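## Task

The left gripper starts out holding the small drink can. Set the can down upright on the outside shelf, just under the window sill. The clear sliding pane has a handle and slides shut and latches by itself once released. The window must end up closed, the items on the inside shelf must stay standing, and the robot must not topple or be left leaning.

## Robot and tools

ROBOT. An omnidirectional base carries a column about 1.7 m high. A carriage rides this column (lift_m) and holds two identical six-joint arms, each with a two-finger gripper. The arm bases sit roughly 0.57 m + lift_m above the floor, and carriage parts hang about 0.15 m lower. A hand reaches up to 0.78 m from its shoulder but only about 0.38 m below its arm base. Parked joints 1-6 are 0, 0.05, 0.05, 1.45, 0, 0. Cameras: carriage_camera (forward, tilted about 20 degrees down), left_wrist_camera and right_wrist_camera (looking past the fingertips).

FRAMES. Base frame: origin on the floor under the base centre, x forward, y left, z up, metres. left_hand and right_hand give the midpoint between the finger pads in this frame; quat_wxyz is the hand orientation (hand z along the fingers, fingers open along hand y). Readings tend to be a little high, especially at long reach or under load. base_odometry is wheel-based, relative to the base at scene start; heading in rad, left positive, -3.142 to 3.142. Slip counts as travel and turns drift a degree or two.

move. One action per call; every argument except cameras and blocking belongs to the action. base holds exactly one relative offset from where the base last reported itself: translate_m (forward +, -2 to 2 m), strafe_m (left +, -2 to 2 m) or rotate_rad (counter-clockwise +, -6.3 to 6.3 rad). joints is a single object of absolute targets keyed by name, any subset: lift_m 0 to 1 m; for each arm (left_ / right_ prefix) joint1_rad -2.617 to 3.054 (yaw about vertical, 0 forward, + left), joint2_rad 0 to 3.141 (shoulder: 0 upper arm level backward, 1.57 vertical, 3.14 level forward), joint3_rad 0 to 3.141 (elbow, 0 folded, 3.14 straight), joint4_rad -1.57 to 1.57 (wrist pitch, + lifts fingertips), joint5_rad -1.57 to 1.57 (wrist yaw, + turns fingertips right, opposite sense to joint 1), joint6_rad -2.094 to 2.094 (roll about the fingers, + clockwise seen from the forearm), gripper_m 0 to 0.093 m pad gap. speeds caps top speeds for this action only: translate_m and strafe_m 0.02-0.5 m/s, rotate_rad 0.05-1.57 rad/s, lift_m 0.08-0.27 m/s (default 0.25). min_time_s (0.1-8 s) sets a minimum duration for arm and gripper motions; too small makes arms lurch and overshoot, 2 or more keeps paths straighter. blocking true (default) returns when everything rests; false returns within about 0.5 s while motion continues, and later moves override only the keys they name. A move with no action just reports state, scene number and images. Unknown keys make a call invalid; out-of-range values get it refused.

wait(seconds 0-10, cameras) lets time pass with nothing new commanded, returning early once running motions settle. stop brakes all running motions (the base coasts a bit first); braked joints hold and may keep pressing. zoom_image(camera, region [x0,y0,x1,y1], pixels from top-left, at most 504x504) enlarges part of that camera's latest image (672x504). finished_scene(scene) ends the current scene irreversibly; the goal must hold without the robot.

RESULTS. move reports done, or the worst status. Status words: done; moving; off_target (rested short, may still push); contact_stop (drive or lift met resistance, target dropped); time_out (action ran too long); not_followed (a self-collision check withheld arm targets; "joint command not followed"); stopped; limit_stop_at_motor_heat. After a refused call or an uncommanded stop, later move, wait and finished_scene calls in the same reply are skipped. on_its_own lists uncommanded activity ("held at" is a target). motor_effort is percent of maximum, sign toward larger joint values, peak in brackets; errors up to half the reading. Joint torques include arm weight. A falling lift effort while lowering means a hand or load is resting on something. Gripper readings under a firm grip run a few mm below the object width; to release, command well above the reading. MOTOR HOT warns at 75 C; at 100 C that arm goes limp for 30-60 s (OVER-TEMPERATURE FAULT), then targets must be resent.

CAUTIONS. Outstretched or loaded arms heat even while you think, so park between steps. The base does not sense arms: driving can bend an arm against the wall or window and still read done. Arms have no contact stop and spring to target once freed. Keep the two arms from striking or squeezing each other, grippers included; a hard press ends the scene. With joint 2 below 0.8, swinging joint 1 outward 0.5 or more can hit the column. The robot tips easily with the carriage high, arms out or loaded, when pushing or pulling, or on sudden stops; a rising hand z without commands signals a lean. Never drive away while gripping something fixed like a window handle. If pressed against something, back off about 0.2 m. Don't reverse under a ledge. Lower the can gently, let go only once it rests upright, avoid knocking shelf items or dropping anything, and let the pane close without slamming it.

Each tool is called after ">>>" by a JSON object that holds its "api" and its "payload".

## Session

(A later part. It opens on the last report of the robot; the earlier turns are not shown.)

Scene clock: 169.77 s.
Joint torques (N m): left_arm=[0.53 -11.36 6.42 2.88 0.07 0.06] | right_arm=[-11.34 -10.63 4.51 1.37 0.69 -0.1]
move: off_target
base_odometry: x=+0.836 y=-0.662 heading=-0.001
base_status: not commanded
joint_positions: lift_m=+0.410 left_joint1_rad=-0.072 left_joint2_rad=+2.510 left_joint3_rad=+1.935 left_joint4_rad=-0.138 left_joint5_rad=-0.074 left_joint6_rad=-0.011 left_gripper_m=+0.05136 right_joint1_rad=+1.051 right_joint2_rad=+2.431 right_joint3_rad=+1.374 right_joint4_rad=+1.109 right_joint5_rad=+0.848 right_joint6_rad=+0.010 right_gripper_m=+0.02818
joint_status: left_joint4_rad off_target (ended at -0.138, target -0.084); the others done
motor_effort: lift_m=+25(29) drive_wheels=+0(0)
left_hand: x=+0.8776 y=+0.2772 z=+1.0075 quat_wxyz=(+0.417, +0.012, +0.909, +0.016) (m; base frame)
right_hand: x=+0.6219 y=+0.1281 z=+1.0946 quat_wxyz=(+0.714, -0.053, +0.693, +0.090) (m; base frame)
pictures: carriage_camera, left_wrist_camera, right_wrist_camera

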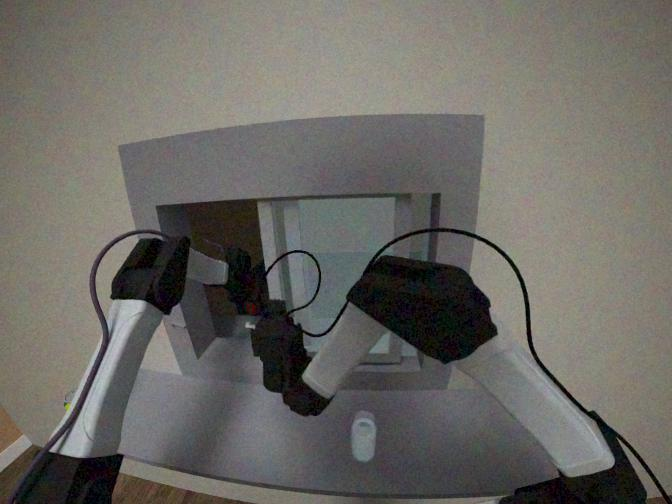

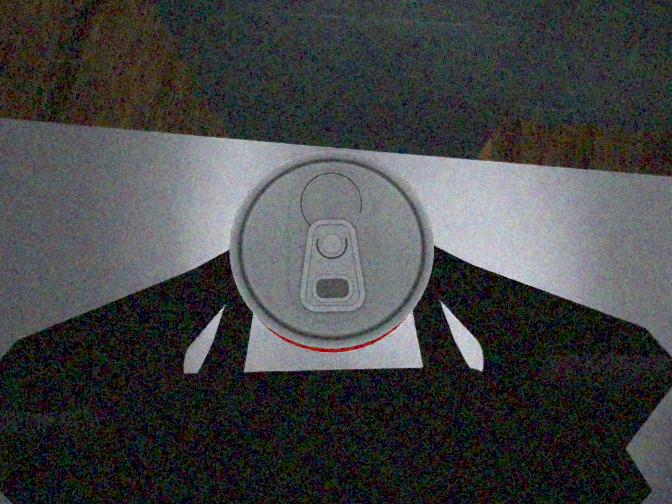

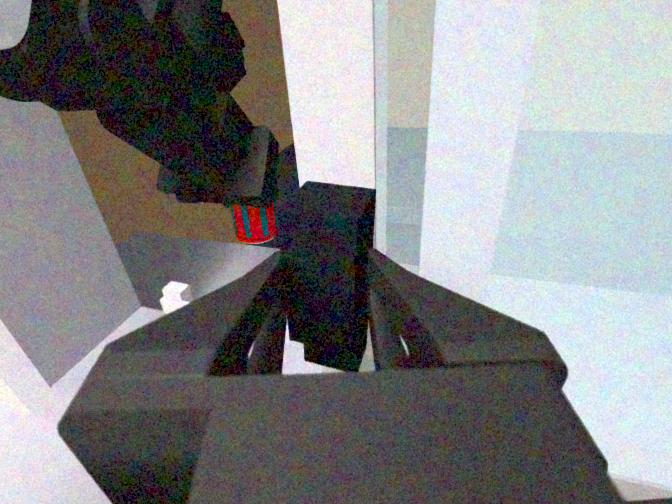

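>>> {"api": "move", "payload": {"joints": {"left_joint2_rad":2.575,"left_joint4_rad":0.0}, "min_time_s": 1.5, "cameras": ["right_wrist_camera"]}}

>>> {"api": "zoom_image", "payload": {"camera": "right_wrist_camera", "region": [80, 100, 320, 320]}}

>>> {"api": "move", "payload": {"joints": {"left_joint2_rad":2.6,"left_joint4_rad":0.025}, "min_time_s": 1.5, "cameras": ["right_wrist_camera"]}}

>>> {"api": "zoom_image", "payload": {"camera": "right_wrist_camera", "region": [80, 100, 320, 320]}}

Scene clock: 179.73 s.
Joint torques (N m): left_arm=[0.7 -11.52 6.31 2.93 0.07 0.08] | right_arm=[-11.33 -10.62 4.48 1.37 0.7 -0.1]
move: off_target
base_odometry: x=+0.836 y=-0.662 heading=-0.001
base_status: not commanded
joint_positions: lift_m=+0.410 left_joint1_rad=-0.072 left_joint2_rad=+2.569 left_joint3_rad=+1.935 left_joint4_rad=-0.055 left_joint5_rad=-0.074 left_joint6_rad=-0.011 left_gripper_m=+0.05136 right_joint1_rad=+1.051 right_joint2_rad=+2.431 right_joint3_rad=+1.374 right_joint4_rad=+1.109 right_joint5_rad=+0.848 right_joint6_rad=+0.010 right_gripper_m=+0.02818
joint_status: left_joint4_rad off_target (ended at -0.055, target +0.000); the others done
motor_effort: lift_m=+28(29) drive_wheels=+0(0)
left_hand: x=+0.8850 y=+0.2766 z=+0.9854 quat_wxyz=(+0.428, +0.012, +0.904, +0.016) (m; base frame)
right_hand: x=+0.6219 y=+0.1281 z=+1.0946 quat_wxyz=(+0.714, -0.053, +0.693, +0.090) (m; base frame)
pictures: right_wrist_camera

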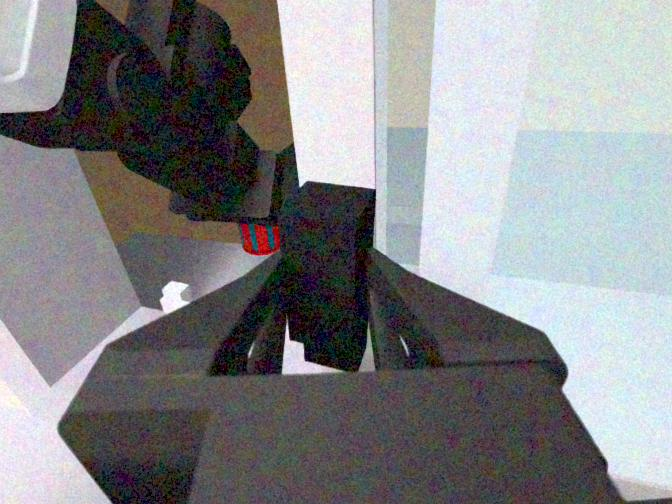

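Scaled by 2.100 from the camera's 672x504 image, which has a finer 960x720 frame.

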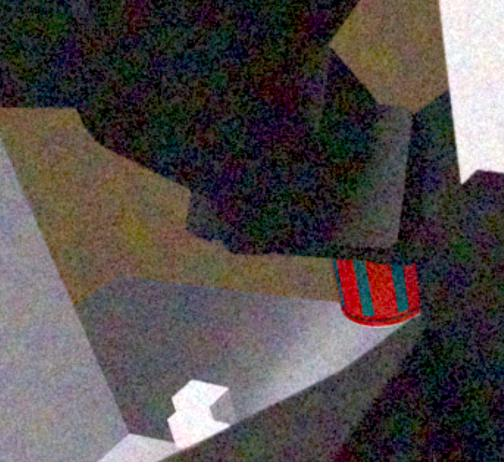

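Scene clock: 181.53 s.
Joint torques (N m): left_arm=[0.64 -11.45 6.27 2.93 0.05 0.07] | right_arm=[-11.34 -10.62 4.51 1.37 0.69 -0.1]
move: off_target
base_odometry: x=+0.836 y=-0.662 heading=-0.001
base_status: not commanded
joint_positions: lift_m=+0.410 left_joint1_rad=-0.072 left_joint2_rad=+2.594 left_joint3_rad=+1.935 left_joint4_rad=-0.030 left_joint5_rad=-0.074 left_joint6_rad=-0.011 left_gripper_m=+0.05136 right_joint1_rad=+1.051 right_joint2_rad=+2.431 right_joint3_rad=+1.374 right_joint4_rad=+1.109 right_joint5_rad=+0.848 right_joint6_rad=+0.010 right_gripper_m=+0.02818
joint_status: left_joint4_rad off_target (ended at -0.030, target +0.025); the others done
motor_effort: lift_m=+25(29) drive_wheels=+0(0)
left_hand: x=+0.8861 y=+0.2766 z=+0.9740 quat_wxyz=(+0.428, +0.012, +0.904, +0.016) (m; base frame)
right_hand: x=+0.6219 y=+0.1281 z=+1.0946 quat_wxyz=(+0.714, -0.053, +0.693, +0.090) (m; base frame)
pictures: right_wrist_camera

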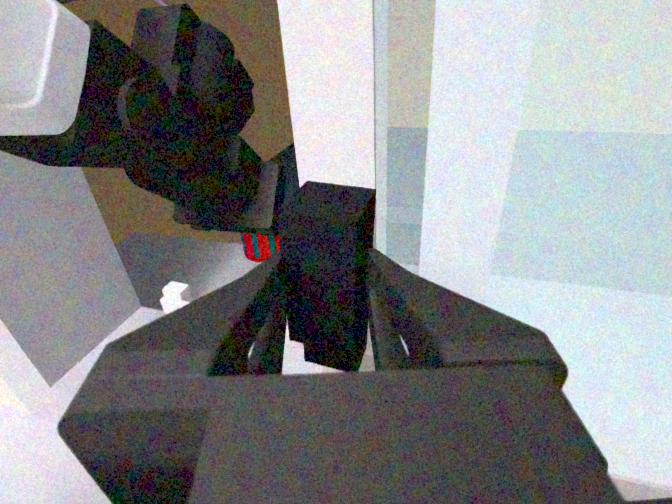

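Scaled by 2.100 from the camera's 672x504 image, which has a finer 960x720 frame.

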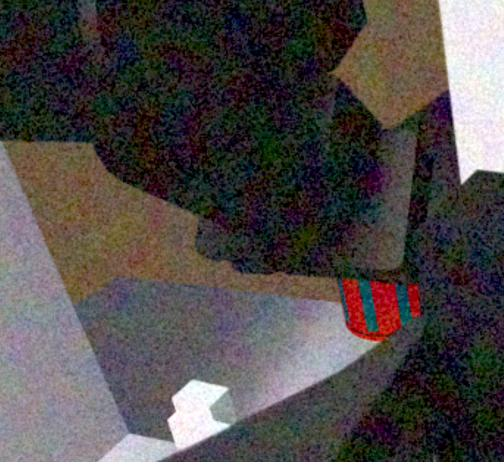

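>>> {"api": "move", "payload": {"joints": {"left_joint2_rad":2.62,"left_joint4_rad":-0.02}, "min_time_s": 1.5, "cameras": ["right_wrist_camera"]}}

>>> {"api": "zoom_image", "payload": {"camera": "right_wrist_camera", "region": [80, 100, 320, 320]}}

>>> {"api": "move", "payload": {"joints": {"left_joint2_rad":2.64,"left_joint4_rad":0.0}, "min_time_s": 1.5, "cameras": ["all"]}}

>>> {"api": "zoom_image", "payload": {"camera": "right_wrist_camera", "region": [80, 100, 320, 320]}}

Scene clock: 189.10 s.
Joint torques (N m): left_arm=[0.47 -11.48 6.27 2.65 0.06 0.07] | right_arm=[-11.34 -10.61 4.49 1.37 0.69 -0.1]
move: done
base_odometry: x=+0.836 y=-0.662 heading=-0.001
base_status: not commanded
joint_positions: lift_m=+0.410 left_joint1_rad=-0.072 left_joint2_rad=+2.614 left_joint3_rad=+1.935 left_joint4_rad=-0.054 left_joint5_rad=-0.074 left_joint6_rad=-0.011 left_gripper_m=+0.05136 right_joint1_rad=+1.051 right_joint2_rad=+2.431 right_joint3_rad=+1.374 right_joint4_rad=+1.109 right_joint5_rad=+0.848 right_joint6_rad=+0.010 right_gripper_m=+0.02818
joint_status: all done
motor_effort: lift_m=+26(30) drive_wheels=+0(0)
left_hand: x=+0.8795 y=+0.2770 z=+0.9566 quat_wxyz=(+0.408, +0.013, +0.913, +0.017) (m; base frame)
right_hand: x=+0.6219 y=+0.1281 z=+1.0946 quat_wxyz=(+0.714, -0.053, +0.693, +0.090) (m; base frame)
pictures: right_wrist_camera

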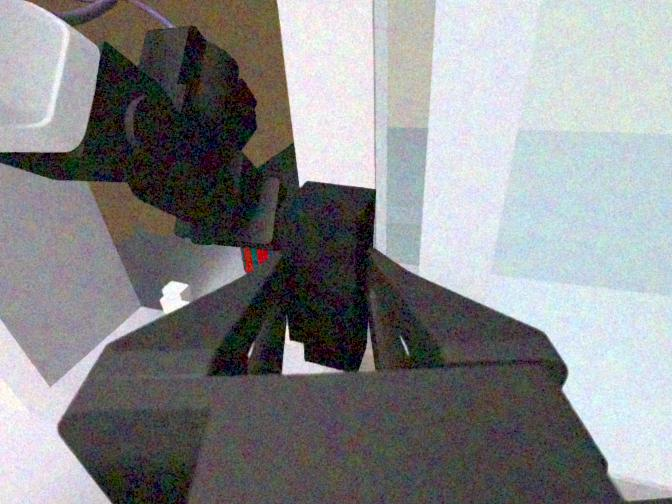

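Scaled by 2.100 from the camera's 672x504 image, which has a finer 960x720 frame.

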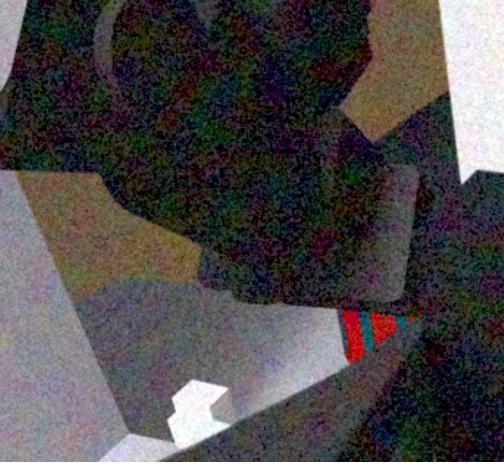

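Scene clock: 190.90 s.
Joint torques (N m): left_arm=[0.62 -11.45 6.19 2.81 0.04 0.05] | right_arm=[-11.32 -10.61 4.51 1.37 0.69 -0.1]
move: off_target
base_odometry: x=+0.836 y=-0.662 heading=-0.001
base_status: not commanded
joint_positions: lift_m=+0.410 left_joint1_rad=-0.072 left_joint2_rad=+2.634 left_joint3_rad=+1.935 left_joint4_rad=-0.052 left_joint5_rad=-0.074 left_joint6_rad=-0.011 left_gripper_m=+0.05136 right_joint1_rad=+1.051 right_joint2_rad=+2.431 right_joint3_rad=+1.374 right_joint4_rad=+1.109 right_joint5_rad=+0.848 right_joint6_rad=+0.010 right_gripper_m=+0.02818
joint_status: left_joint4_rad off_target (ended at -0.052, target +0.000); the others done
motor_effort: lift_m=+26(28) drive_wheels=+0(0)
left_hand: x=+0.8770 y=+0.2772 z=+0.9443 quat_wxyz=(+0.400, +0.013, +0.916, +0.017) (m; base frame)
right_hand: x=+0.6219 y=+0.1281 z=+1.0946 quat_wxyz=(+0.714, -0.053, +0.693, +0.090) (m; base frame)
pictures: carriage_camera, left_wrist_camera, right_wrist_camera

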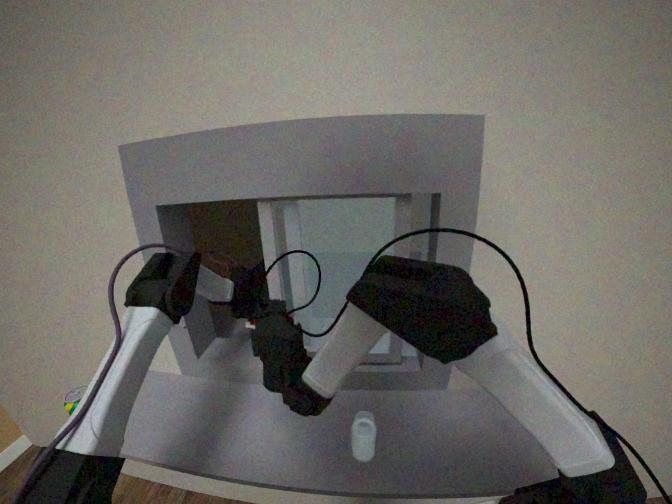

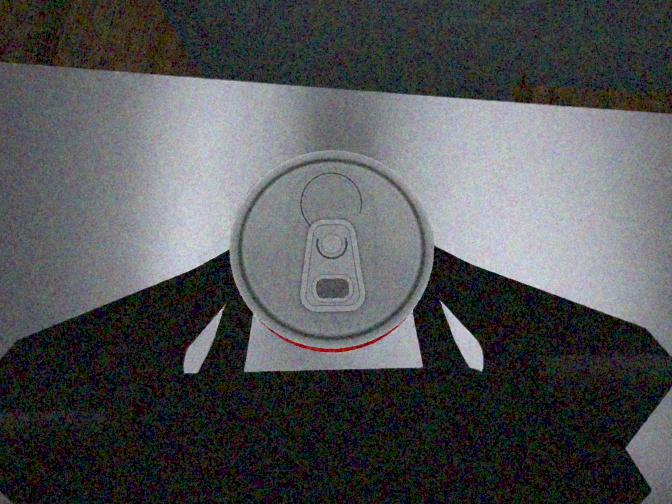

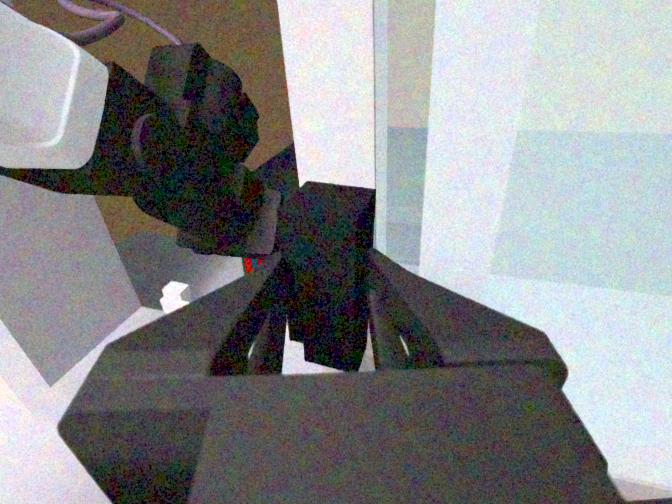

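Scaled by 2.100 from the camera's 672x504 image, which has a finer 960x720 frame.

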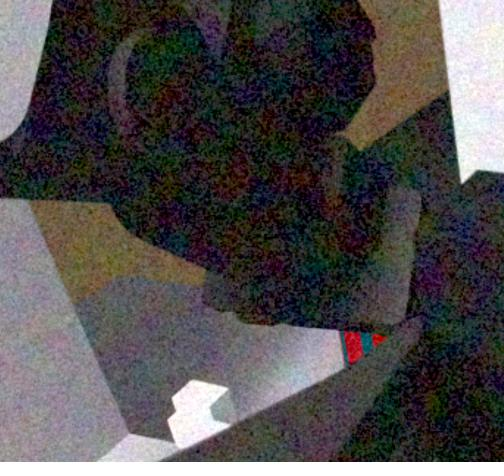

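>>> {"api": "move", "payload": {"joints": {"left_joint2_rad":2.665,"left_joint4_rad":0.04}, "min_time_s": 1.5}}

>>> {"api": "move", "payload": {"joints": {"left_joint2_rad":2.68,"left_joint4_rad":0.055}, "min_time_s": 1.5, "cameras": ["left_wrist_camera","right_wrist_camera"]}}

Scene clock: 198.83 s.
Joint torques (N m): left_arm=[0.55 -11.55 6.11 2.85 0.06 0.05] | right_arm=[-11.32 -10.61 4.49 1.37 0.69 -0.1]
move: off_target
base_odometry: x=+0.836 y=-0.662 heading=-0.001
base_status: not commanded
joint_positions: lift_m=+0.410 left_joint1_rad=-0.072 left_joint2_rad=+2.659 left_joint3_rad=+1.935 left_joint4_rad=-0.013 left_joint5_rad=-0.074 left_joint6_rad=-0.011 left_gripper_m=+0.05136 right_joint1_rad=+1.051 right_joint2_rad=+2.431 right_joint3_rad=+1.374 right_joint4_rad=+1.109 right_joint5_rad=+0.848 right_joint6_rad=+0.010 right_gripper_m=+0.02818
joint_status: left_joint4_rad off_target (ended at -0.013, target +0.040); the others done
motor_effort: lift_m=+25(29) drive_wheels=+0(0)
left_hand: x=+0.8796 y=+0.2770 z=+0.9354 quat_wxyz=(+0.406, +0.013, +0.914, +0.017) (m; base frame)
right_hand: x=+0.6219 y=+0.1281 z=+1.0946 quat_wxyz=(+0.714, -0.053, +0.693, +0.090) (m; base frame)
pictures: none

Scene clock: 200.63 s.
Joint torques (N m): left_arm=[0.62 -11.56 6.12 2.84 0.05 0.06] | right_arm=[-11.33 -10.62 4.48 1.37 0.69 -0.1]
move: off_target
base_odometry: x=+0.836 y=-0.662 heading=-0.001
base_status: not commanded
joint_positions: lift_m=+0.410 left_joint1_rad=-0.072 left_joint2_rad=+2.673 left_joint3_rad=+1.935 left_joint4_rad=+0.002 left_joint5_rad=-0.074 left_joint6_rad=-0.011 left_gripper_m=+0.05136 right_joint1_rad=+1.051 right_joint2_rad=+2.431 right_joint3_rad=+1.374 right_joint4_rad=+1.109 right_joint5_rad=+0.848 right_joint6_rad=+0.010 right_gripper_m=+0.02818
joint_status: left_joint4_rad off_target (ended at +0.002, target +0.055); the others done
motor_effort: lift_m=+26(28) drive_wheels=+0(0)
left_hand: x=+0.8798 y=+0.2770 z=+0.9289 quat_wxyz=(+0.406, +0.013, +0.913, +0.017) (m; base frame)
right_hand: x=+0.6219 y=+0.1281 z=+1.0946 quat_wxyz=(+0.714, -0.053, +0.693, +0.090) (m; base frame)
pictures: left_wrist_camera, right_wrist_camera

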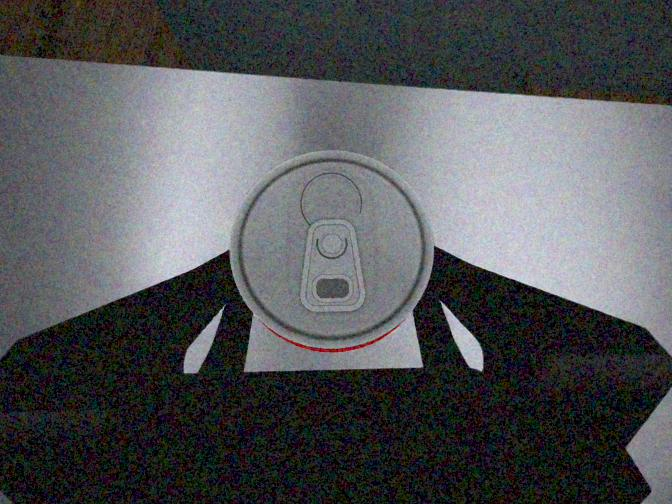

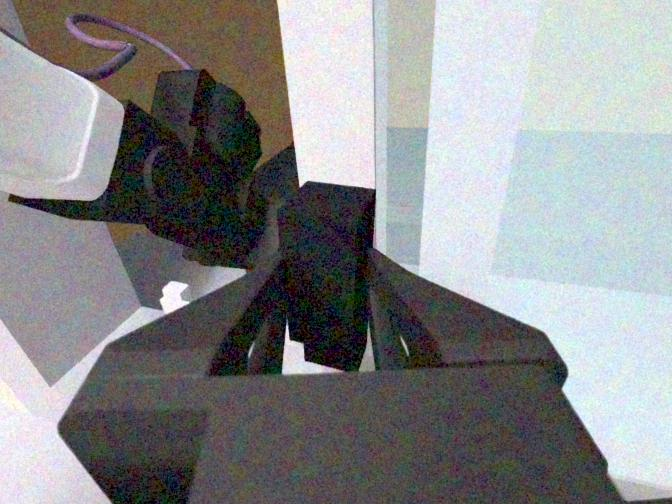

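>>> {"api": "move", "payload": {"joints": {"left_joint2_rad":2.695,"left_joint4_rad":0.07}, "min_time_s": 1.2}}

>>> {"api": "move", "payload": {"joints": {"left_joint2_rad":2.71,"left_joint4_rad":0.085}, "min_time_s": 1.2}}

>>> {"api": "move", "payload": {"joints": {"left_joint2_rad":2.725,"left_joint4_rad":0.1}, "min_time_s": 1.2, "cameras": ["left_wrist_camera","right_wrist_camera"]}}

Scene clock: 205.70 s.
Joint torques (N m): left_arm=[0.58 -11.58 5.98 2.84 0.05 0.1] | right_arm=[-11.33 -10.61 4.51 1.37 0.69 -0.1]
move: off_target
base_odometry: x=+0.836 y=-0.662 heading=-0.001
base_status: not commanded
joint_positions: lift_m=+0.410 left_joint1_rad=-0.072 left_joint2_rad=+2.689 left_joint3_rad=+1.935 left_joint4_rad=+0.017 left_joint5_rad=-0.074 left_joint6_rad=-0.011 left_gripper_m=+0.05136 right_joint1_rad=+1.051 right_joint2_rad=+2.431 right_joint3_rad=+1.374 right_joint4_rad=+1.109 right_joint5_rad=+0.848 right_joint6_rad=+0.010 right_gripper_m=+0.02818
joint_status: left_joint4_rad off_target (ended at +0.017, target +0.070); the others done
motor_effort: lift_m=+26(27) drive_wheels=+0(0)
left_hand: x=+0.8796 y=+0.2770 z=+0.9218 quat_wxyz=(+0.406, +0.013, +0.914, +0.017) (m; base frame)
right_hand: x=+0.6219 y=+0.1281 z=+1.0946 quat_wxyz=(+0.714, -0.053, +0.693, +0.090) (m; base frame)
pictures: none

Scene clock: 207.20 s.
Joint torques (N m): left_arm=[0.58 -11.67 5.97 2.82 0.06 0.09] | right_arm=[-11.34 -10.62 4.49 1.37 0.7 -0.1]
move: off_target
base_odometry: x=+0.836 y=-0.662 heading=-0.001
base_status: not commanded
joint_positions: lift_m=+0.410 left_joint1_rad=-0.072 left_joint2_rad=+2.703 left_joint3_rad=+1.935 left_joint4_rad=+0.032 left_joint5_rad=-0.074 left_joint6_rad=-0.011 left_gripper_m=+0.05136 right_joint1_rad=+1.051 right_joint2_rad=+2.431 right_joint3_rad=+1.374 right_joint4_rad=+1.109 right_joint5_rad=+0.848 right_joint6_rad=+0.010 right_gripper_m=+0.02818
joint_status: left_joint4_rad off_target (ended at +0.032, target +0.085); the others done
motor_effort: lift_m=+24(28) drive_wheels=+0(0)
left_hand: x=+0.8794 y=+0.2770 z=+0.9150 quat_wxyz=(+0.406, +0.013, +0.914, +0.017) (m; base frame)
right_hand: x=+0.6219 y=+0.1281 z=+1.0946 quat_wxyz=(+0.714, -0.053, +0.693, +0.090) (m; base frame)
pictures: none

Scene clock: 208.70 s.
Joint torques (N m): left_arm=[0.54 -11.67 6 2.85 0.05 0.07] | right_arm=[-11.34 -10.62 4.52 1.37 0.7 -0.1]
move: off_target
base_odometry: x=+0.836 y=-0.662 heading=-0.001
base_status: not commanded
joint_positions: lift_m=+0.410 left_joint1_rad=-0.072 left_joint2_rad=+2.719 left_joint3_rad=+1.935 left_joint4_rad=+0.047 left_joint5_rad=-0.074 left_joint6_rad=-0.011 left_gripper_m=+0.05136 right_joint1_rad=+1.051 right_joint2_rad=+2.431 right_joint3_rad=+1.374 right_joint4_rad=+1.109 right_joint5_rad=+0.848 right_joint6_rad=+0.010 right_gripper_m=+0.02818
joint_status: left_joint4_rad off_target (ended at +0.047, target +0.100); the others done
motor_effort: lift_m=+25(27) drive_wheels=+0(0)
left_hand: x=+0.8792 y=+0.2771 z=+0.9081 quat_wxyz=(+0.406, +0.013, +0.914, +0.017) (m; base frame)
right_hand: x=+0.6219 y=+0.1281 z=+1.0946 quat_wxyz=(+0.714, -0.053, +0.693, +0.090) (m; base frame)
pictures: left_wrist_camera, right_wrist_camera

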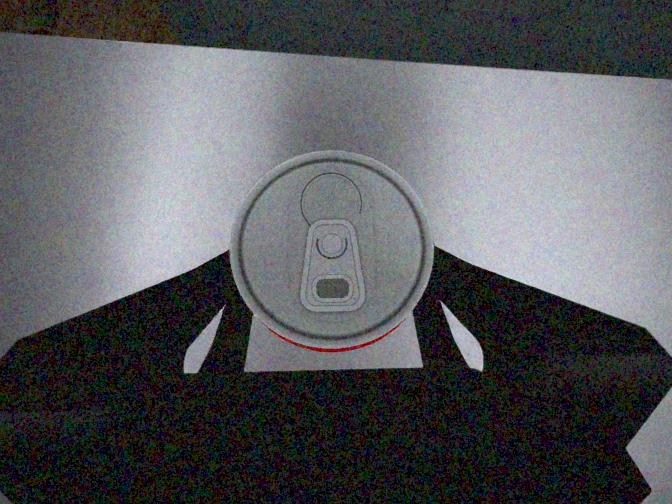

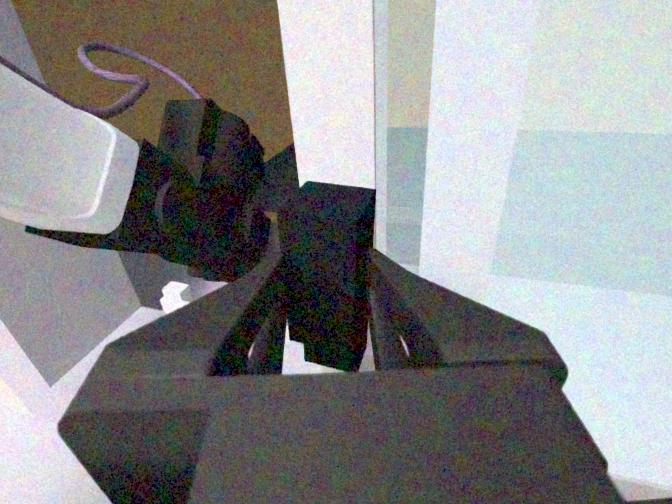

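>>> {"api": "move", "payload": {"joints": {"left_joint2_rad":2.735,"left_joint4_rad":0.11}, "min_time_s": 1.2}}

>>> {"api": "move", "payload": {"joints": {"left_joint2_rad":2.745,"left_joint4_rad":0.12}, "min_time_s": 1.2}}

>>> {"api": "move", "payload": {"joints": {"left_joint2_rad":2.755,"left_joint4_rad":0.13}, "min_time_s": 1.2, "cameras": ["carriage_camera","left_wrist_camera","right_wrist_camera"]}}

Scene clock: 217.53 s.
Joint torques (N m): left_arm=[0.64 -11.51 5.91 2.85 0.04 0.06] | right_arm=[-11.33 -10.61 4.49 1.37 0.69 -0.1]
move: off_target
base_odometry: x=+0.836 y=-0.662 heading=-0.001
base_status: not commanded
joint_positions: lift_m=+0.410 left_joint1_rad=-0.072 left_joint2_rad=+2.728 left_joint3_rad=+1.935 left_joint4_rad=+0.057 left_joint5_rad=-0.074 left_joint6_rad=-0.011 left_gripper_m=+0.05136 right_joint1_rad=+1.051 right_joint2_rad=+2.431 right_joint3_rad=+1.374 right_joint4_rad=+1.109 right_joint5_rad=+0.848 right_joint6_rad=+0.010 right_gripper_m=+0.02818
joint_status: left_joint4_rad off_target (ended at +0.057, target +0.110); the others done
motor_effort: lift_m=+25(28) drive_wheels=+0(0)
left_hand: x=+0.8790 y=+0.2771 z=+0.9038 quat_wxyz=(+0.406, +0.013, +0.913, +0.017) (m; base frame)
right_hand: x=+0.6219 y=+0.1281 z=+1.0946 quat_wxyz=(+0.714, -0.053, +0.693, +0.090) (m; base frame)
pictures: none

Scene clock: 219.03 s.
Joint torques (N m): left_arm=[0.54 -11.62 5.89 2.84 0.05 0.07] | right_arm=[-11.33 -10.61 4.52 1.37 0.69 -0.1]
move: off_target
base_odometry: x=+0.836 y=-0.662 heading=-0.001
base_status: not commanded
joint_positions: lift_m=+0.410 left_joint1_rad=-0.072 left_joint2_rad=+2.738 left_joint3_rad=+1.935 left_joint4_rad=+0.067 left_joint5_rad=-0.074 left_joint6_rad=-0.011 left_gripper_m=+0.05136 right_joint1_rad=+1.051 right_joint2_rad=+2.431 right_joint3_rad=+1.374 right_joint4_rad=+1.109 right_joint5_rad=+0.848 right_joint6_rad=+0.010 right_gripper_m=+0.02818
joint_status: left_joint4_rad off_target (ended at +0.067, target +0.120); the others done
motor_effort: lift_m=+26(29) drive_wheels=+0(0)
left_hand: x=+0.8787 y=+0.2771 z=+0.8993 quat_wxyz=(+0.406, +0.013, +0.913, +0.017) (m; base frame)
right_hand: x=+0.6219 y=+0.1281 z=+1.0946 quat_wxyz=(+0.714, -0.053, +0.693, +0.090) (m; base frame)
pictures: none

Scene clock: 220.53 s.
Joint torques (N m): left_arm=[0.66 -11.36 5.87 2.78 0.03 0.07] | right_arm=[-11.33 -10.61 4.49 1.37 0.69 -0.1]
move: off_target
base_odometry: x=+0.836 y=-0.662 heading=-0.001
base_status: not commanded
joint_positions: lift_m=+0.410 left_joint1_rad=-0.072 left_joint2_rad=+2.745 left_joint3_rad=+1.935 left_joint4_rad=+0.086 left_joint5_rad=-0.074 left_joint6_rad=-0.011 left_gripper_m=+0.05136 right_joint1_rad=+1.051 right_joint2_rad=+2.431 right_joint3_rad=+1.374 right_joint4_rad=+1.109 right_joint5_rad=+0.848 right_joint6_rad=+0.010 right_gripper_m=+0.02818
joint_status: left_joint4_rad off_target (ended at +0.086, target +0.130); the others done
motor_effort: lift_m=+24(28) drive_wheels=+0(0)
left_hand: x=+0.8803 y=+0.2769 z=+0.8980 quat_wxyz=(+0.411, +0.013, +0.911, +0.017) (m; base frame)
right_hand: x=+0.6219 y=+0.1281 z=+1.0946 quat_wxyz=(+0.714, -0.053, +0.693, +0.090) (m; base frame)
pictures: carriage_camera, left_wrist_camera, right_wrist_camera

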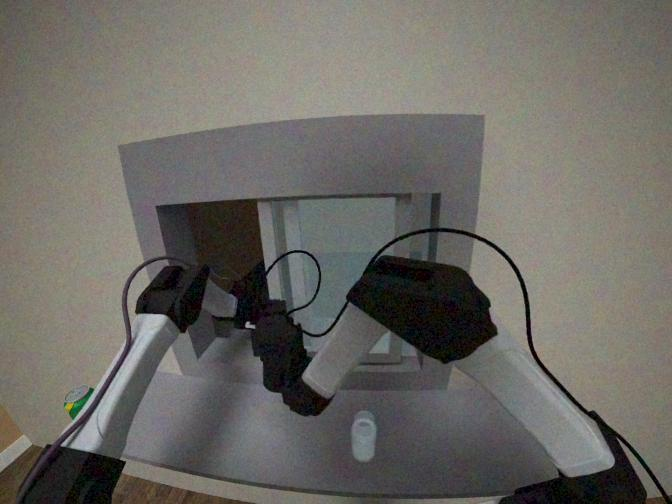

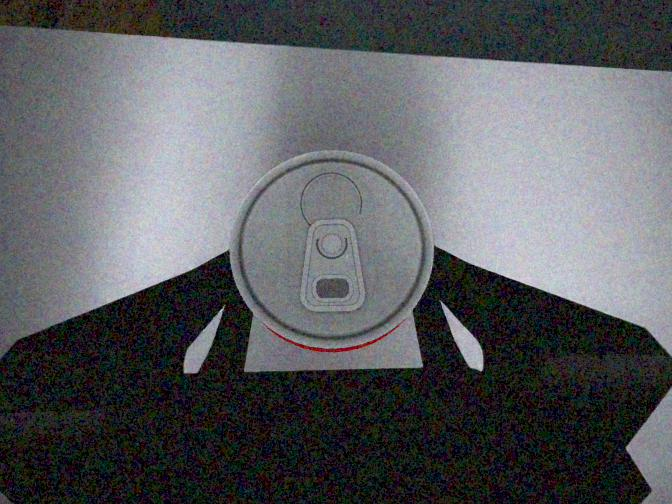

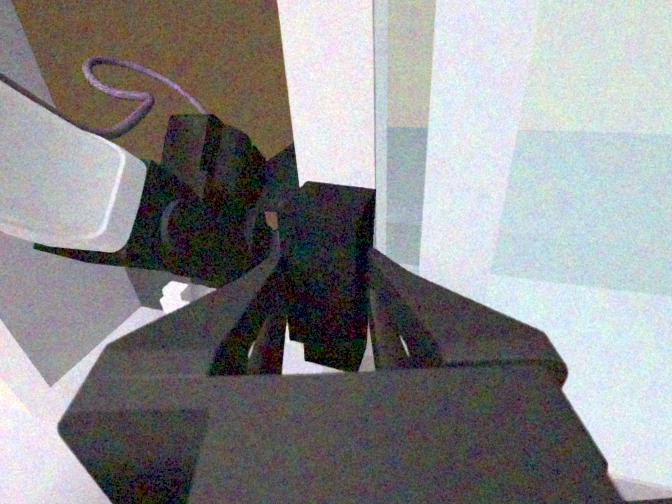

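>>> {"api": "move", "payload": {"joints": {"left_joint2_rad":2.76,"left_joint4_rad":0.125}, "min_time_s": 1.2}}

>>> {"api": "move", "payload": {"joints": {"left_gripper_m":0.075}, "min_time_s": 2.5, "cameras": ["left_wrist_camera"]}}

Scene clock: 225.27 s.
Joint torques (N m): left_arm=[0.53 -11.1 5.91 2.68 0.02 0.1] | right_arm=[-11.33 -10.61 4.51 1.37 0.69 -0.1]
move: done
base_odometry: x=+0.836 y=-0.662 heading=-0.001
base_status: not commanded
joint_positions: lift_m=+0.410 left_joint1_rad=-0.072 left_joint2_rad=+2.747 left_joint3_rad=+1.935 left_joint4_rad=+0.090 left_joint5_rad=-0.074 left_joint6_rad=-0.011 left_gripper_m=+0.05136 right_joint1_rad=+1.051 right_joint2_rad=+2.431 right_joint3_rad=+1.374 right_joint4_rad=+1.109 right_joint5_rad=+0.848 right_joint6_rad=+0.010 right_gripper_m=+0.02818
joint_status: all done
motor_effort: lift_m=+24(28) drive_wheels=+0(0)
left_hand: x=+0.8807 y=+0.2769 z=+0.8978 quat_wxyz=(+0.413, +0.013, +0.911, +0.016) (m; base frame)
right_hand: x=+0.6219 y=+0.1281 z=+1.0946 quat_wxyz=(+0.714, -0.053, +0.693, +0.090) (m; base frame)
pictures: none

Scene clock: 228.07 s.
Joint torques (N m): left_arm=[0.59 -11.21 5.87 2.47 0.05 0.05] | right_arm=[-11.34 -10.62 4.49 1.37 0.7 -0.1]
move: done
base_odometry: x=+0.836 y=-0.662 heading=-0.001
base_status: not commanded
joint_positions: lift_m=+0.410 left_joint1_rad=-0.072 left_joint2_rad=+2.747 left_joint3_rad=+1.935 left_joint4_rad=+0.108 left_joint5_rad=-0.074 left_joint6_rad=-0.011 left_gripper_m=+0.07494 right_joint1_rad=+1.051 right_joint2_rad=+2.431 right_joint3_rad=+1.374 right_joint4_rad=+1.109 right_joint5_rad=+0.848 right_joint6_rad=+0.010 right_gripper_m=+0.02818
joint_status: all done
motor_effort: lift_m=+25(28) drive_wheels=+0(0)
left_hand: x=+0.8836 y=+0.2767 z=+0.9011 quat_wxyz=(+0.421, +0.012, +0.907, +0.016) (m; base frame)
right_hand: x=+0.6219 y=+0.1281 z=+1.0946 quat_wxyz=(+0.714, -0.053, +0.693, +0.090) (m; base frame)
pictures: left_wrist_camera

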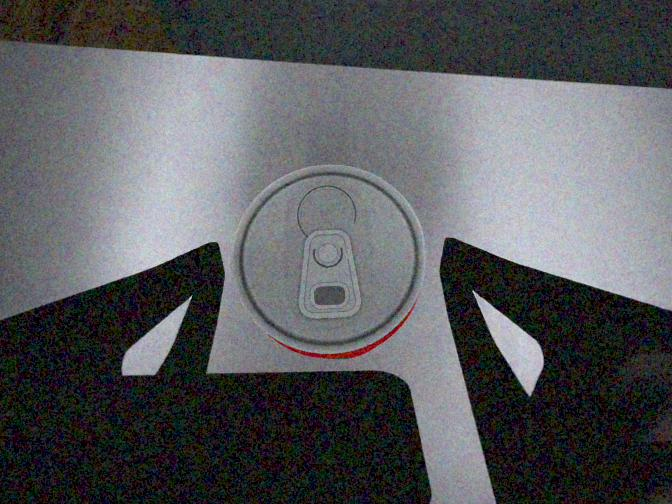

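>>> {"api": "move", "payload": {"joints": {"left_joint2_rad":2.475,"left_joint3_rad":1.60,"left_joint4_rad":0.16}, "min_time_s": 2.5, "cameras": ["left_wrist_camera"]}}

>>> {"api": "move", "payload": {"joints": {"left_joint2_rad":2.084,"left_joint3_rad":1.41,"left_joint4_rad":0.1}, "min_time_s": 1.5}}

>>> {"api": "move", "payload": {"joints": {"left_joint1_rad":-0.1,"left_joint2_rad":1.681,"left_joint3_rad":0.887,"left_joint4_rad":0.1}, "min_time_s": 1.5}}

>>> {"api": "move", "payload": {"joints": {"left_joint1_rad":0.1,"left_joint2_rad":0.6,"left_joint3_rad":0.25,"left_joint4_rad":0.3}, "cameras": ["all"]}}

Scene clock: 238.20 s.
Joint torques (N m): left_arm=[0.59 -15.35 4.79 2.41 0.03 0.07] | right_arm=[-11.33 -10.62 4.49 1.37 0.69 -0.1]
move: done
base_odometry: x=+0.836 y=-0.662 heading=-0.001
base_status: not commanded
joint_positions: lift_m=+0.410 left_joint1_rad=-0.072 left_joint2_rad=+2.529 left_joint3_rad=+1.603 left_joint4_rad=+0.143 left_joint5_rad=-0.074 left_joint6_rad=-0.011 left_gripper_m=+0.07494 right_joint1_rad=+1.051 right_joint2_rad=+2.431 right_joint3_rad=+1.374 right_joint4_rad=+1.109 right_joint5_rad=+0.848 right_joint6_rad=+0.010 right_gripper_m=+0.02818
joint_status: all done
motor_effort: lift_m=+26(28) drive_wheels=+0(0)
left_hand: x=+0.8260 y=+0.2808 z=+0.9141 quat_wxyz=(+0.385, +0.014, +0.923, +0.018) (m; base frame)
right_hand: x=+0.6219 y=+0.1281 z=+1.0946 quat_wxyz=(+0.714, -0.053, +0.693, +0.090) (m; base frame)
pictures: left_wrist_camera

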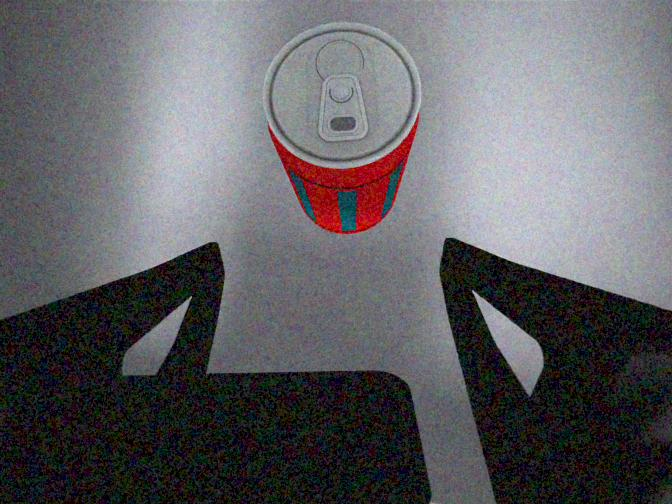

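Scene clock: 240.00 s.
Joint torques (N m): left_arm=[0.61 -13.08 5.57 2.41 0.05 0.06] | right_arm=[-11.33 -10.58 4.49 1.37 0.7 -0.1]
move: done
base_odometry: x=+0.836 y=-0.662 heading=-0.001
base_status: not commanded
joint_positions: lift_m=+0.410 left_joint1_rad=-0.072 left_joint2_rad=+2.129 left_joint3_rad=+1.413 left_joint4_rad=+0.101 left_joint5_rad=-0.074 left_joint6_rad=-0.011 left_gripper_m=+0.07494 right_joint1_rad=+1.051 right_joint2_rad=+2.431 right_joint3_rad=+1.374 right_joint4_rad=+1.109 right_joint5_rad=+0.848 right_joint6_rad=+0.010 right_gripper_m=+0.02818
joint_status: all done
motor_effort: lift_m=+25(28) drive_wheels=+0(0)
left_hand: x=+0.8054 y=+0.2823 z=+1.0616 quat_wxyz=(+0.460, +0.010, +0.888, +0.014) (m; base frame)
right_hand: x=+0.6219 y=+0.1281 z=+1.0946 quat_wxyz=(+0.714, -0.053, +0.693, +0.090) (m; base frame)
pictures: none

Scene clock: 241.80 s.
Joint torques (N m): left_arm=[-0.96 -9.06 5.2 2.34 0.04 0.09] | right_arm=[-11.32 -10.61 4.51 1.37 0.7 -0.1]
move: done
base_odometry: x=+0.836 y=-0.662 heading=-0.001
base_status: not commanded
joint_positions: lift_m=+0.410 left_joint1_rad=-0.093 left_joint2_rad=+1.715 left_joint3_rad=+0.891 left_joint4_rad=+0.093 left_joint5_rad=-0.074 left_joint6_rad=-0.011 left_gripper_m=+0.07494 right_joint1_rad=+1.051 right_joint2_rad=+2.431 right_joint3_rad=+1.374 right_joint4_rad=+1.109 right_joint5_rad=+0.848 right_joint6_rad=+0.010 right_gripper_m=+0.02818
joint_status: all done
motor_effort: lift_m=+25(28) drive_wheels=+0(0)
left_hand: x=+0.6716 y=+0.2827 z=+1.0531 quat_wxyz=(+0.408, +0.022, +0.912, +0.012) (m; base frame)
right_hand: x=+0.6219 y=+0.1281 z=+1.0946 quat_wxyz=(+0.714, -0.053, +0.693, +0.090) (m; base frame)
pictures: none

Scene clock: 243.33 s.
Joint torques (N m): left_arm=[0.57 -0.53 6.19 2.8 0.1 0.08] | right_arm=[-11.32 -10.61 4.51 1.37 0.67 -0.1]
move: done
base_odometry: x=+0.836 y=-0.662 heading=-0.001
base_status: not commanded
joint_positions: lift_m=+0.410 left_joint1_rad=+0.093 left_joint2_rad=+0.605 left_joint3_rad=+0.253 left_joint4_rad=+0.281 left_joint5_rad=-0.073 left_joint6_rad=-0.011 left_gripper_m=+0.07494 right_joint1_rad=+1.051 right_joint2_rad=+2.431 right_joint3_rad=+1.374 right_joint4_rad=+1.109 right_joint5_rad=+0.848 right_joint6_rad=+0.010 right_gripper_m=+0.02818
joint_status: all done
motor_effort: lift_m=+26(27) drive_wheels=+0(0)
left_hand: x=+0.5178 y=+0.3523 z=+1.2011 quat_wxyz=(+0.680, -0.063, +0.729, +0.054) (m; base frame)
right_hand: x=+0.6219 y=+0.1282 z=+1.0947 quat_wxyz=(+0.714, -0.053, +0.693, +0.090) (m; base frame)
pictures: carriage_camera, left_wrist_camera, right_wrist_camera

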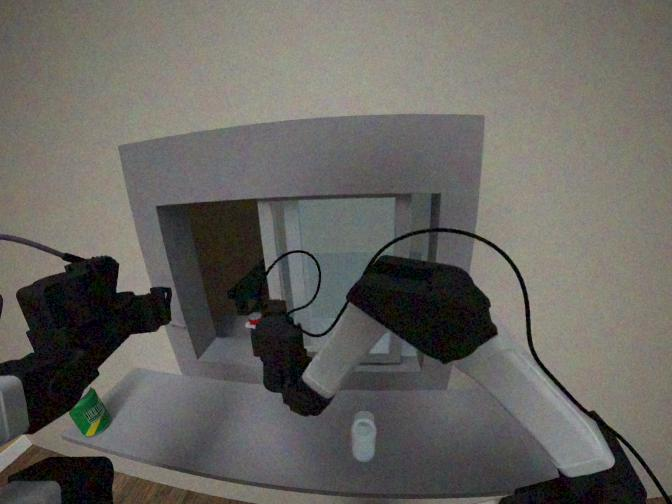

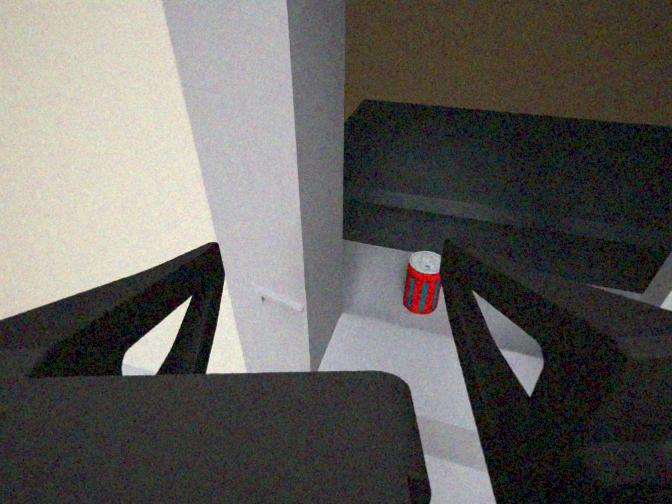

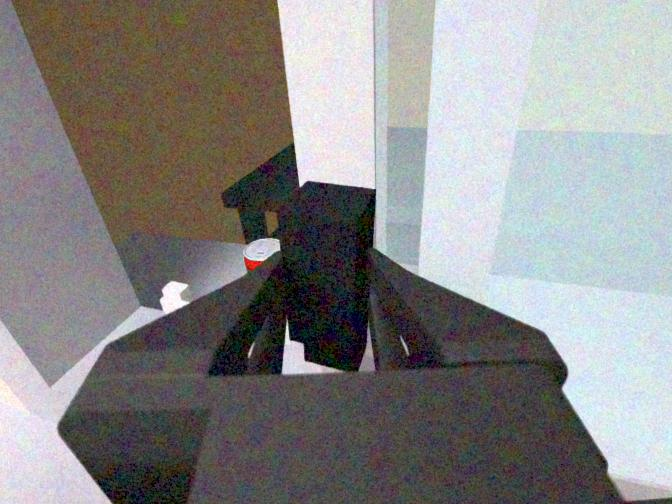

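>>> {"api": "move", "payload": {"base": {"strafe_m":0.35}, "speeds": {"strafe_m":0.08}, "cameras": ["carriage_camera","right_wrist_camera"]}}

Scene clock: 251.10 s.
Joint torques (N m): left_arm=[0.57 -0.54 6.13 2.77 0.09 0.06] | right_arm=[-3.75 -10.39 5.67 1.29 -2.01 0.16]
move: done
base_odometry: x=+0.837 y=-0.312 heading=-0.001
base_status: done
joint_positions: lift_m=+0.410 left_joint1_rad=+0.093 left_joint2_rad=+0.605 left_joint3_rad=+0.253 left_joint4_rad=+0.284 left_joint5_rad=-0.072 left_joint6_rad=-0.011 left_gripper_m=+0.07494 right_joint1_rad=+0.965 right_joint2_rad=+2.431 right_joint3_rad=+1.357 right_joint4_rad=+1.097 right_joint5_rad=+1.114 right_joint6_rad=-0.016 right_gripper_m=+0.02543
joint_status: not commanded
motor_effort: lift_m=+25(28) drive_wheels=+1(9)
left_hand: x=+0.5179 y=+0.3523 z=+1.2017 quat_wxyz=(+0.681, -0.063, +0.728, +0.054) (m; base frame)
right_hand: x=+0.6557 y=+0.0434 z=+1.0852 quat_wxyz=(+0.709, +0.054, +0.701, -0.051) (m; base frame)
pictures: carriage_camera, right_wrist_camera

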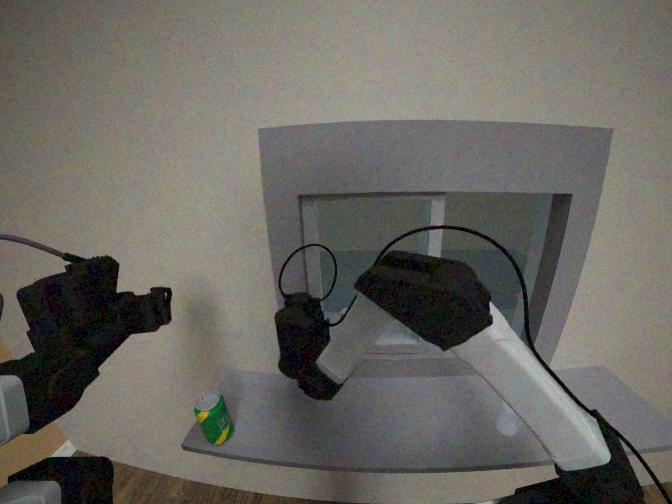

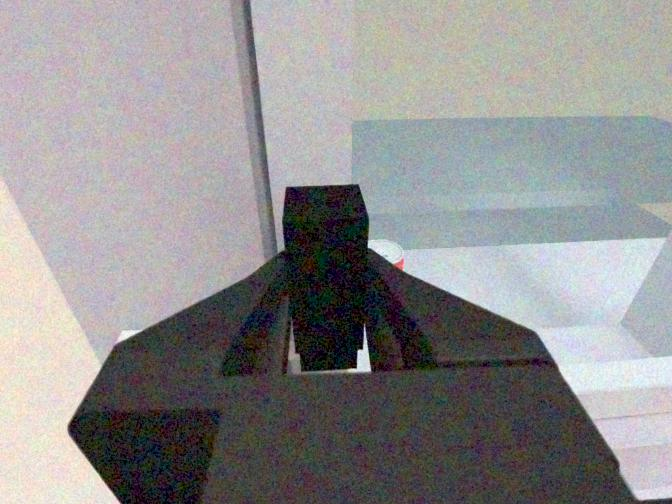

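Closed. Release and back off.

>>> {"api": "move", "payload": {"joints": {"right_gripper_m":0.075}, "min_time_s": 1.5}}

>>> {"api": "move", "payload": {"base": {"translate_m":-0.25}, "speeds": {"translate_m":0.12}, "cameras": ["carriage_camera","right_wrist_camera"]}}

>>> {"api": "zoom_image", "payload": {"camera": "right_wrist_camera", "region": [200, 0, 600, 300]}}

Scene clock: 255.87 s.
Joint torques (N m): left_arm=[0.54 -0.55 6.16 2.77 0.06 0.07] | right_arm=[0.53 -10.44 5.91 1.63 -1.83 -0.04]
move: done
base_odometry: x=+0.837 y=-0.312 heading=-0.001
base_status: not commanded
joint_positions: lift_m=+0.410 left_joint1_rad=+0.093 left_joint2_rad=+0.605 left_joint3_rad=+0.253 left_joint4_rad=+0.284 left_joint5_rad=-0.072 left_joint6_rad=-0.011 left_gripper_m=+0.07494 right_joint1_rad=+0.912 right_joint2_rad=+2.431 right_joint3_rad=+1.355 right_joint4_rad=+1.072 right_joint5_rad=+1.096 right_joint6_rad=+0.003 right_gripper_m=+0.07484
joint_status: all done
motor_effort: lift_m=+27(28) drive_wheels=+1(1)
left_hand: x=+0.5179 y=+0.3523 z=+1.2017 quat_wxyz=(+0.681, -0.063, +0.728, +0.054) (m; base frame)
right_hand: x=+0.6744 y=+0.0224 z=+1.0808 quat_wxyz=(+0.703, +0.065, +0.705, -0.065) (m; base frame)
pictures: none

Scene clock: 258.73 s.
Joint torques (N m): left_arm=[0.57 -0.46 6.19 2.76 0.08 0.06] | right_arm=[0.24 -10.41 6.08 1.86 -0.11 -0.02]
move: done
base_odometry: x=+0.587 y=-0.312 heading=-0.001
base_status: done
joint_positions: lift_m=+0.410 left_joint1_rad=+0.093 left_joint2_rad=+0.604 left_joint3_rad=+0.253 left_joint4_rad=+0.286 left_joint5_rad=-0.072 left_joint6_rad=-0.011 left_gripper_m=+0.07494 right_joint1_rad=+0.915 right_joint2_rad=+2.431 right_joint3_rad=+1.355 right_joint4_rad=+1.063 right_joint5_rad=+0.928 right_joint6_rad=+0.003 right_gripper_m=+0.07494
joint_status: not commanded
motor_effort: lift_m=+25(29) drive_wheels=-2(8)
left_hand: x=+0.5177 y=+0.3523 z=+1.2022 quat_wxyz=(+0.682, -0.063, +0.727, +0.054) (m; base frame)
right_hand: x=+0.6761 y=+0.0532 z=+1.0791 quat_wxyz=(+0.704, +0.002, +0.710, -0.007) (m; base frame)
pictures: carriage_camera, right_wrist_camera

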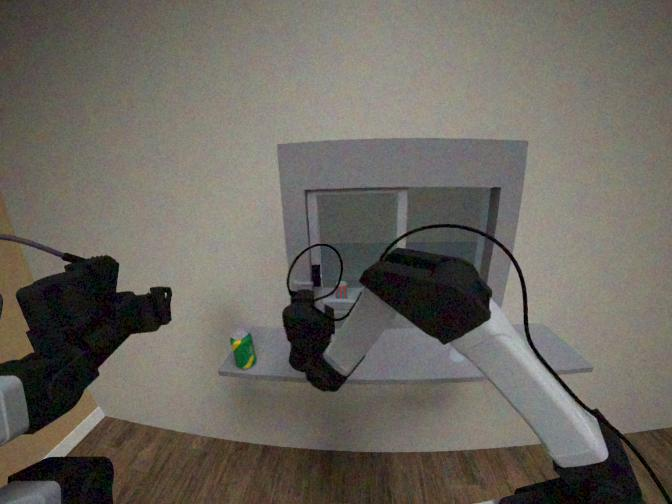

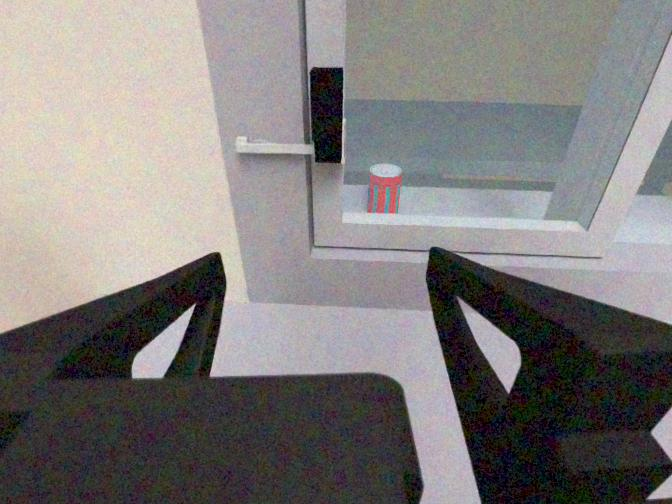

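Scaled by 1.260 from the camera's 672x504 image, which has a finer 960x720 frame.

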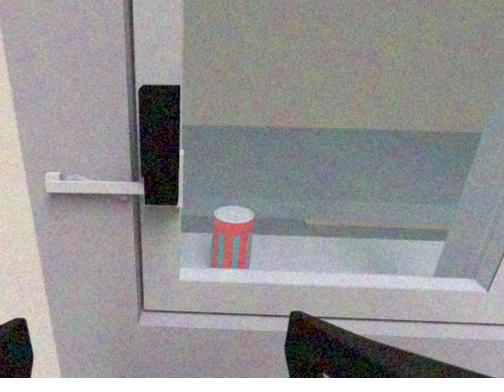

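Upright, closed.

>>> {"api": "finished_scene", "payload": {"scene": 1}}

The scene is finished: the task was done.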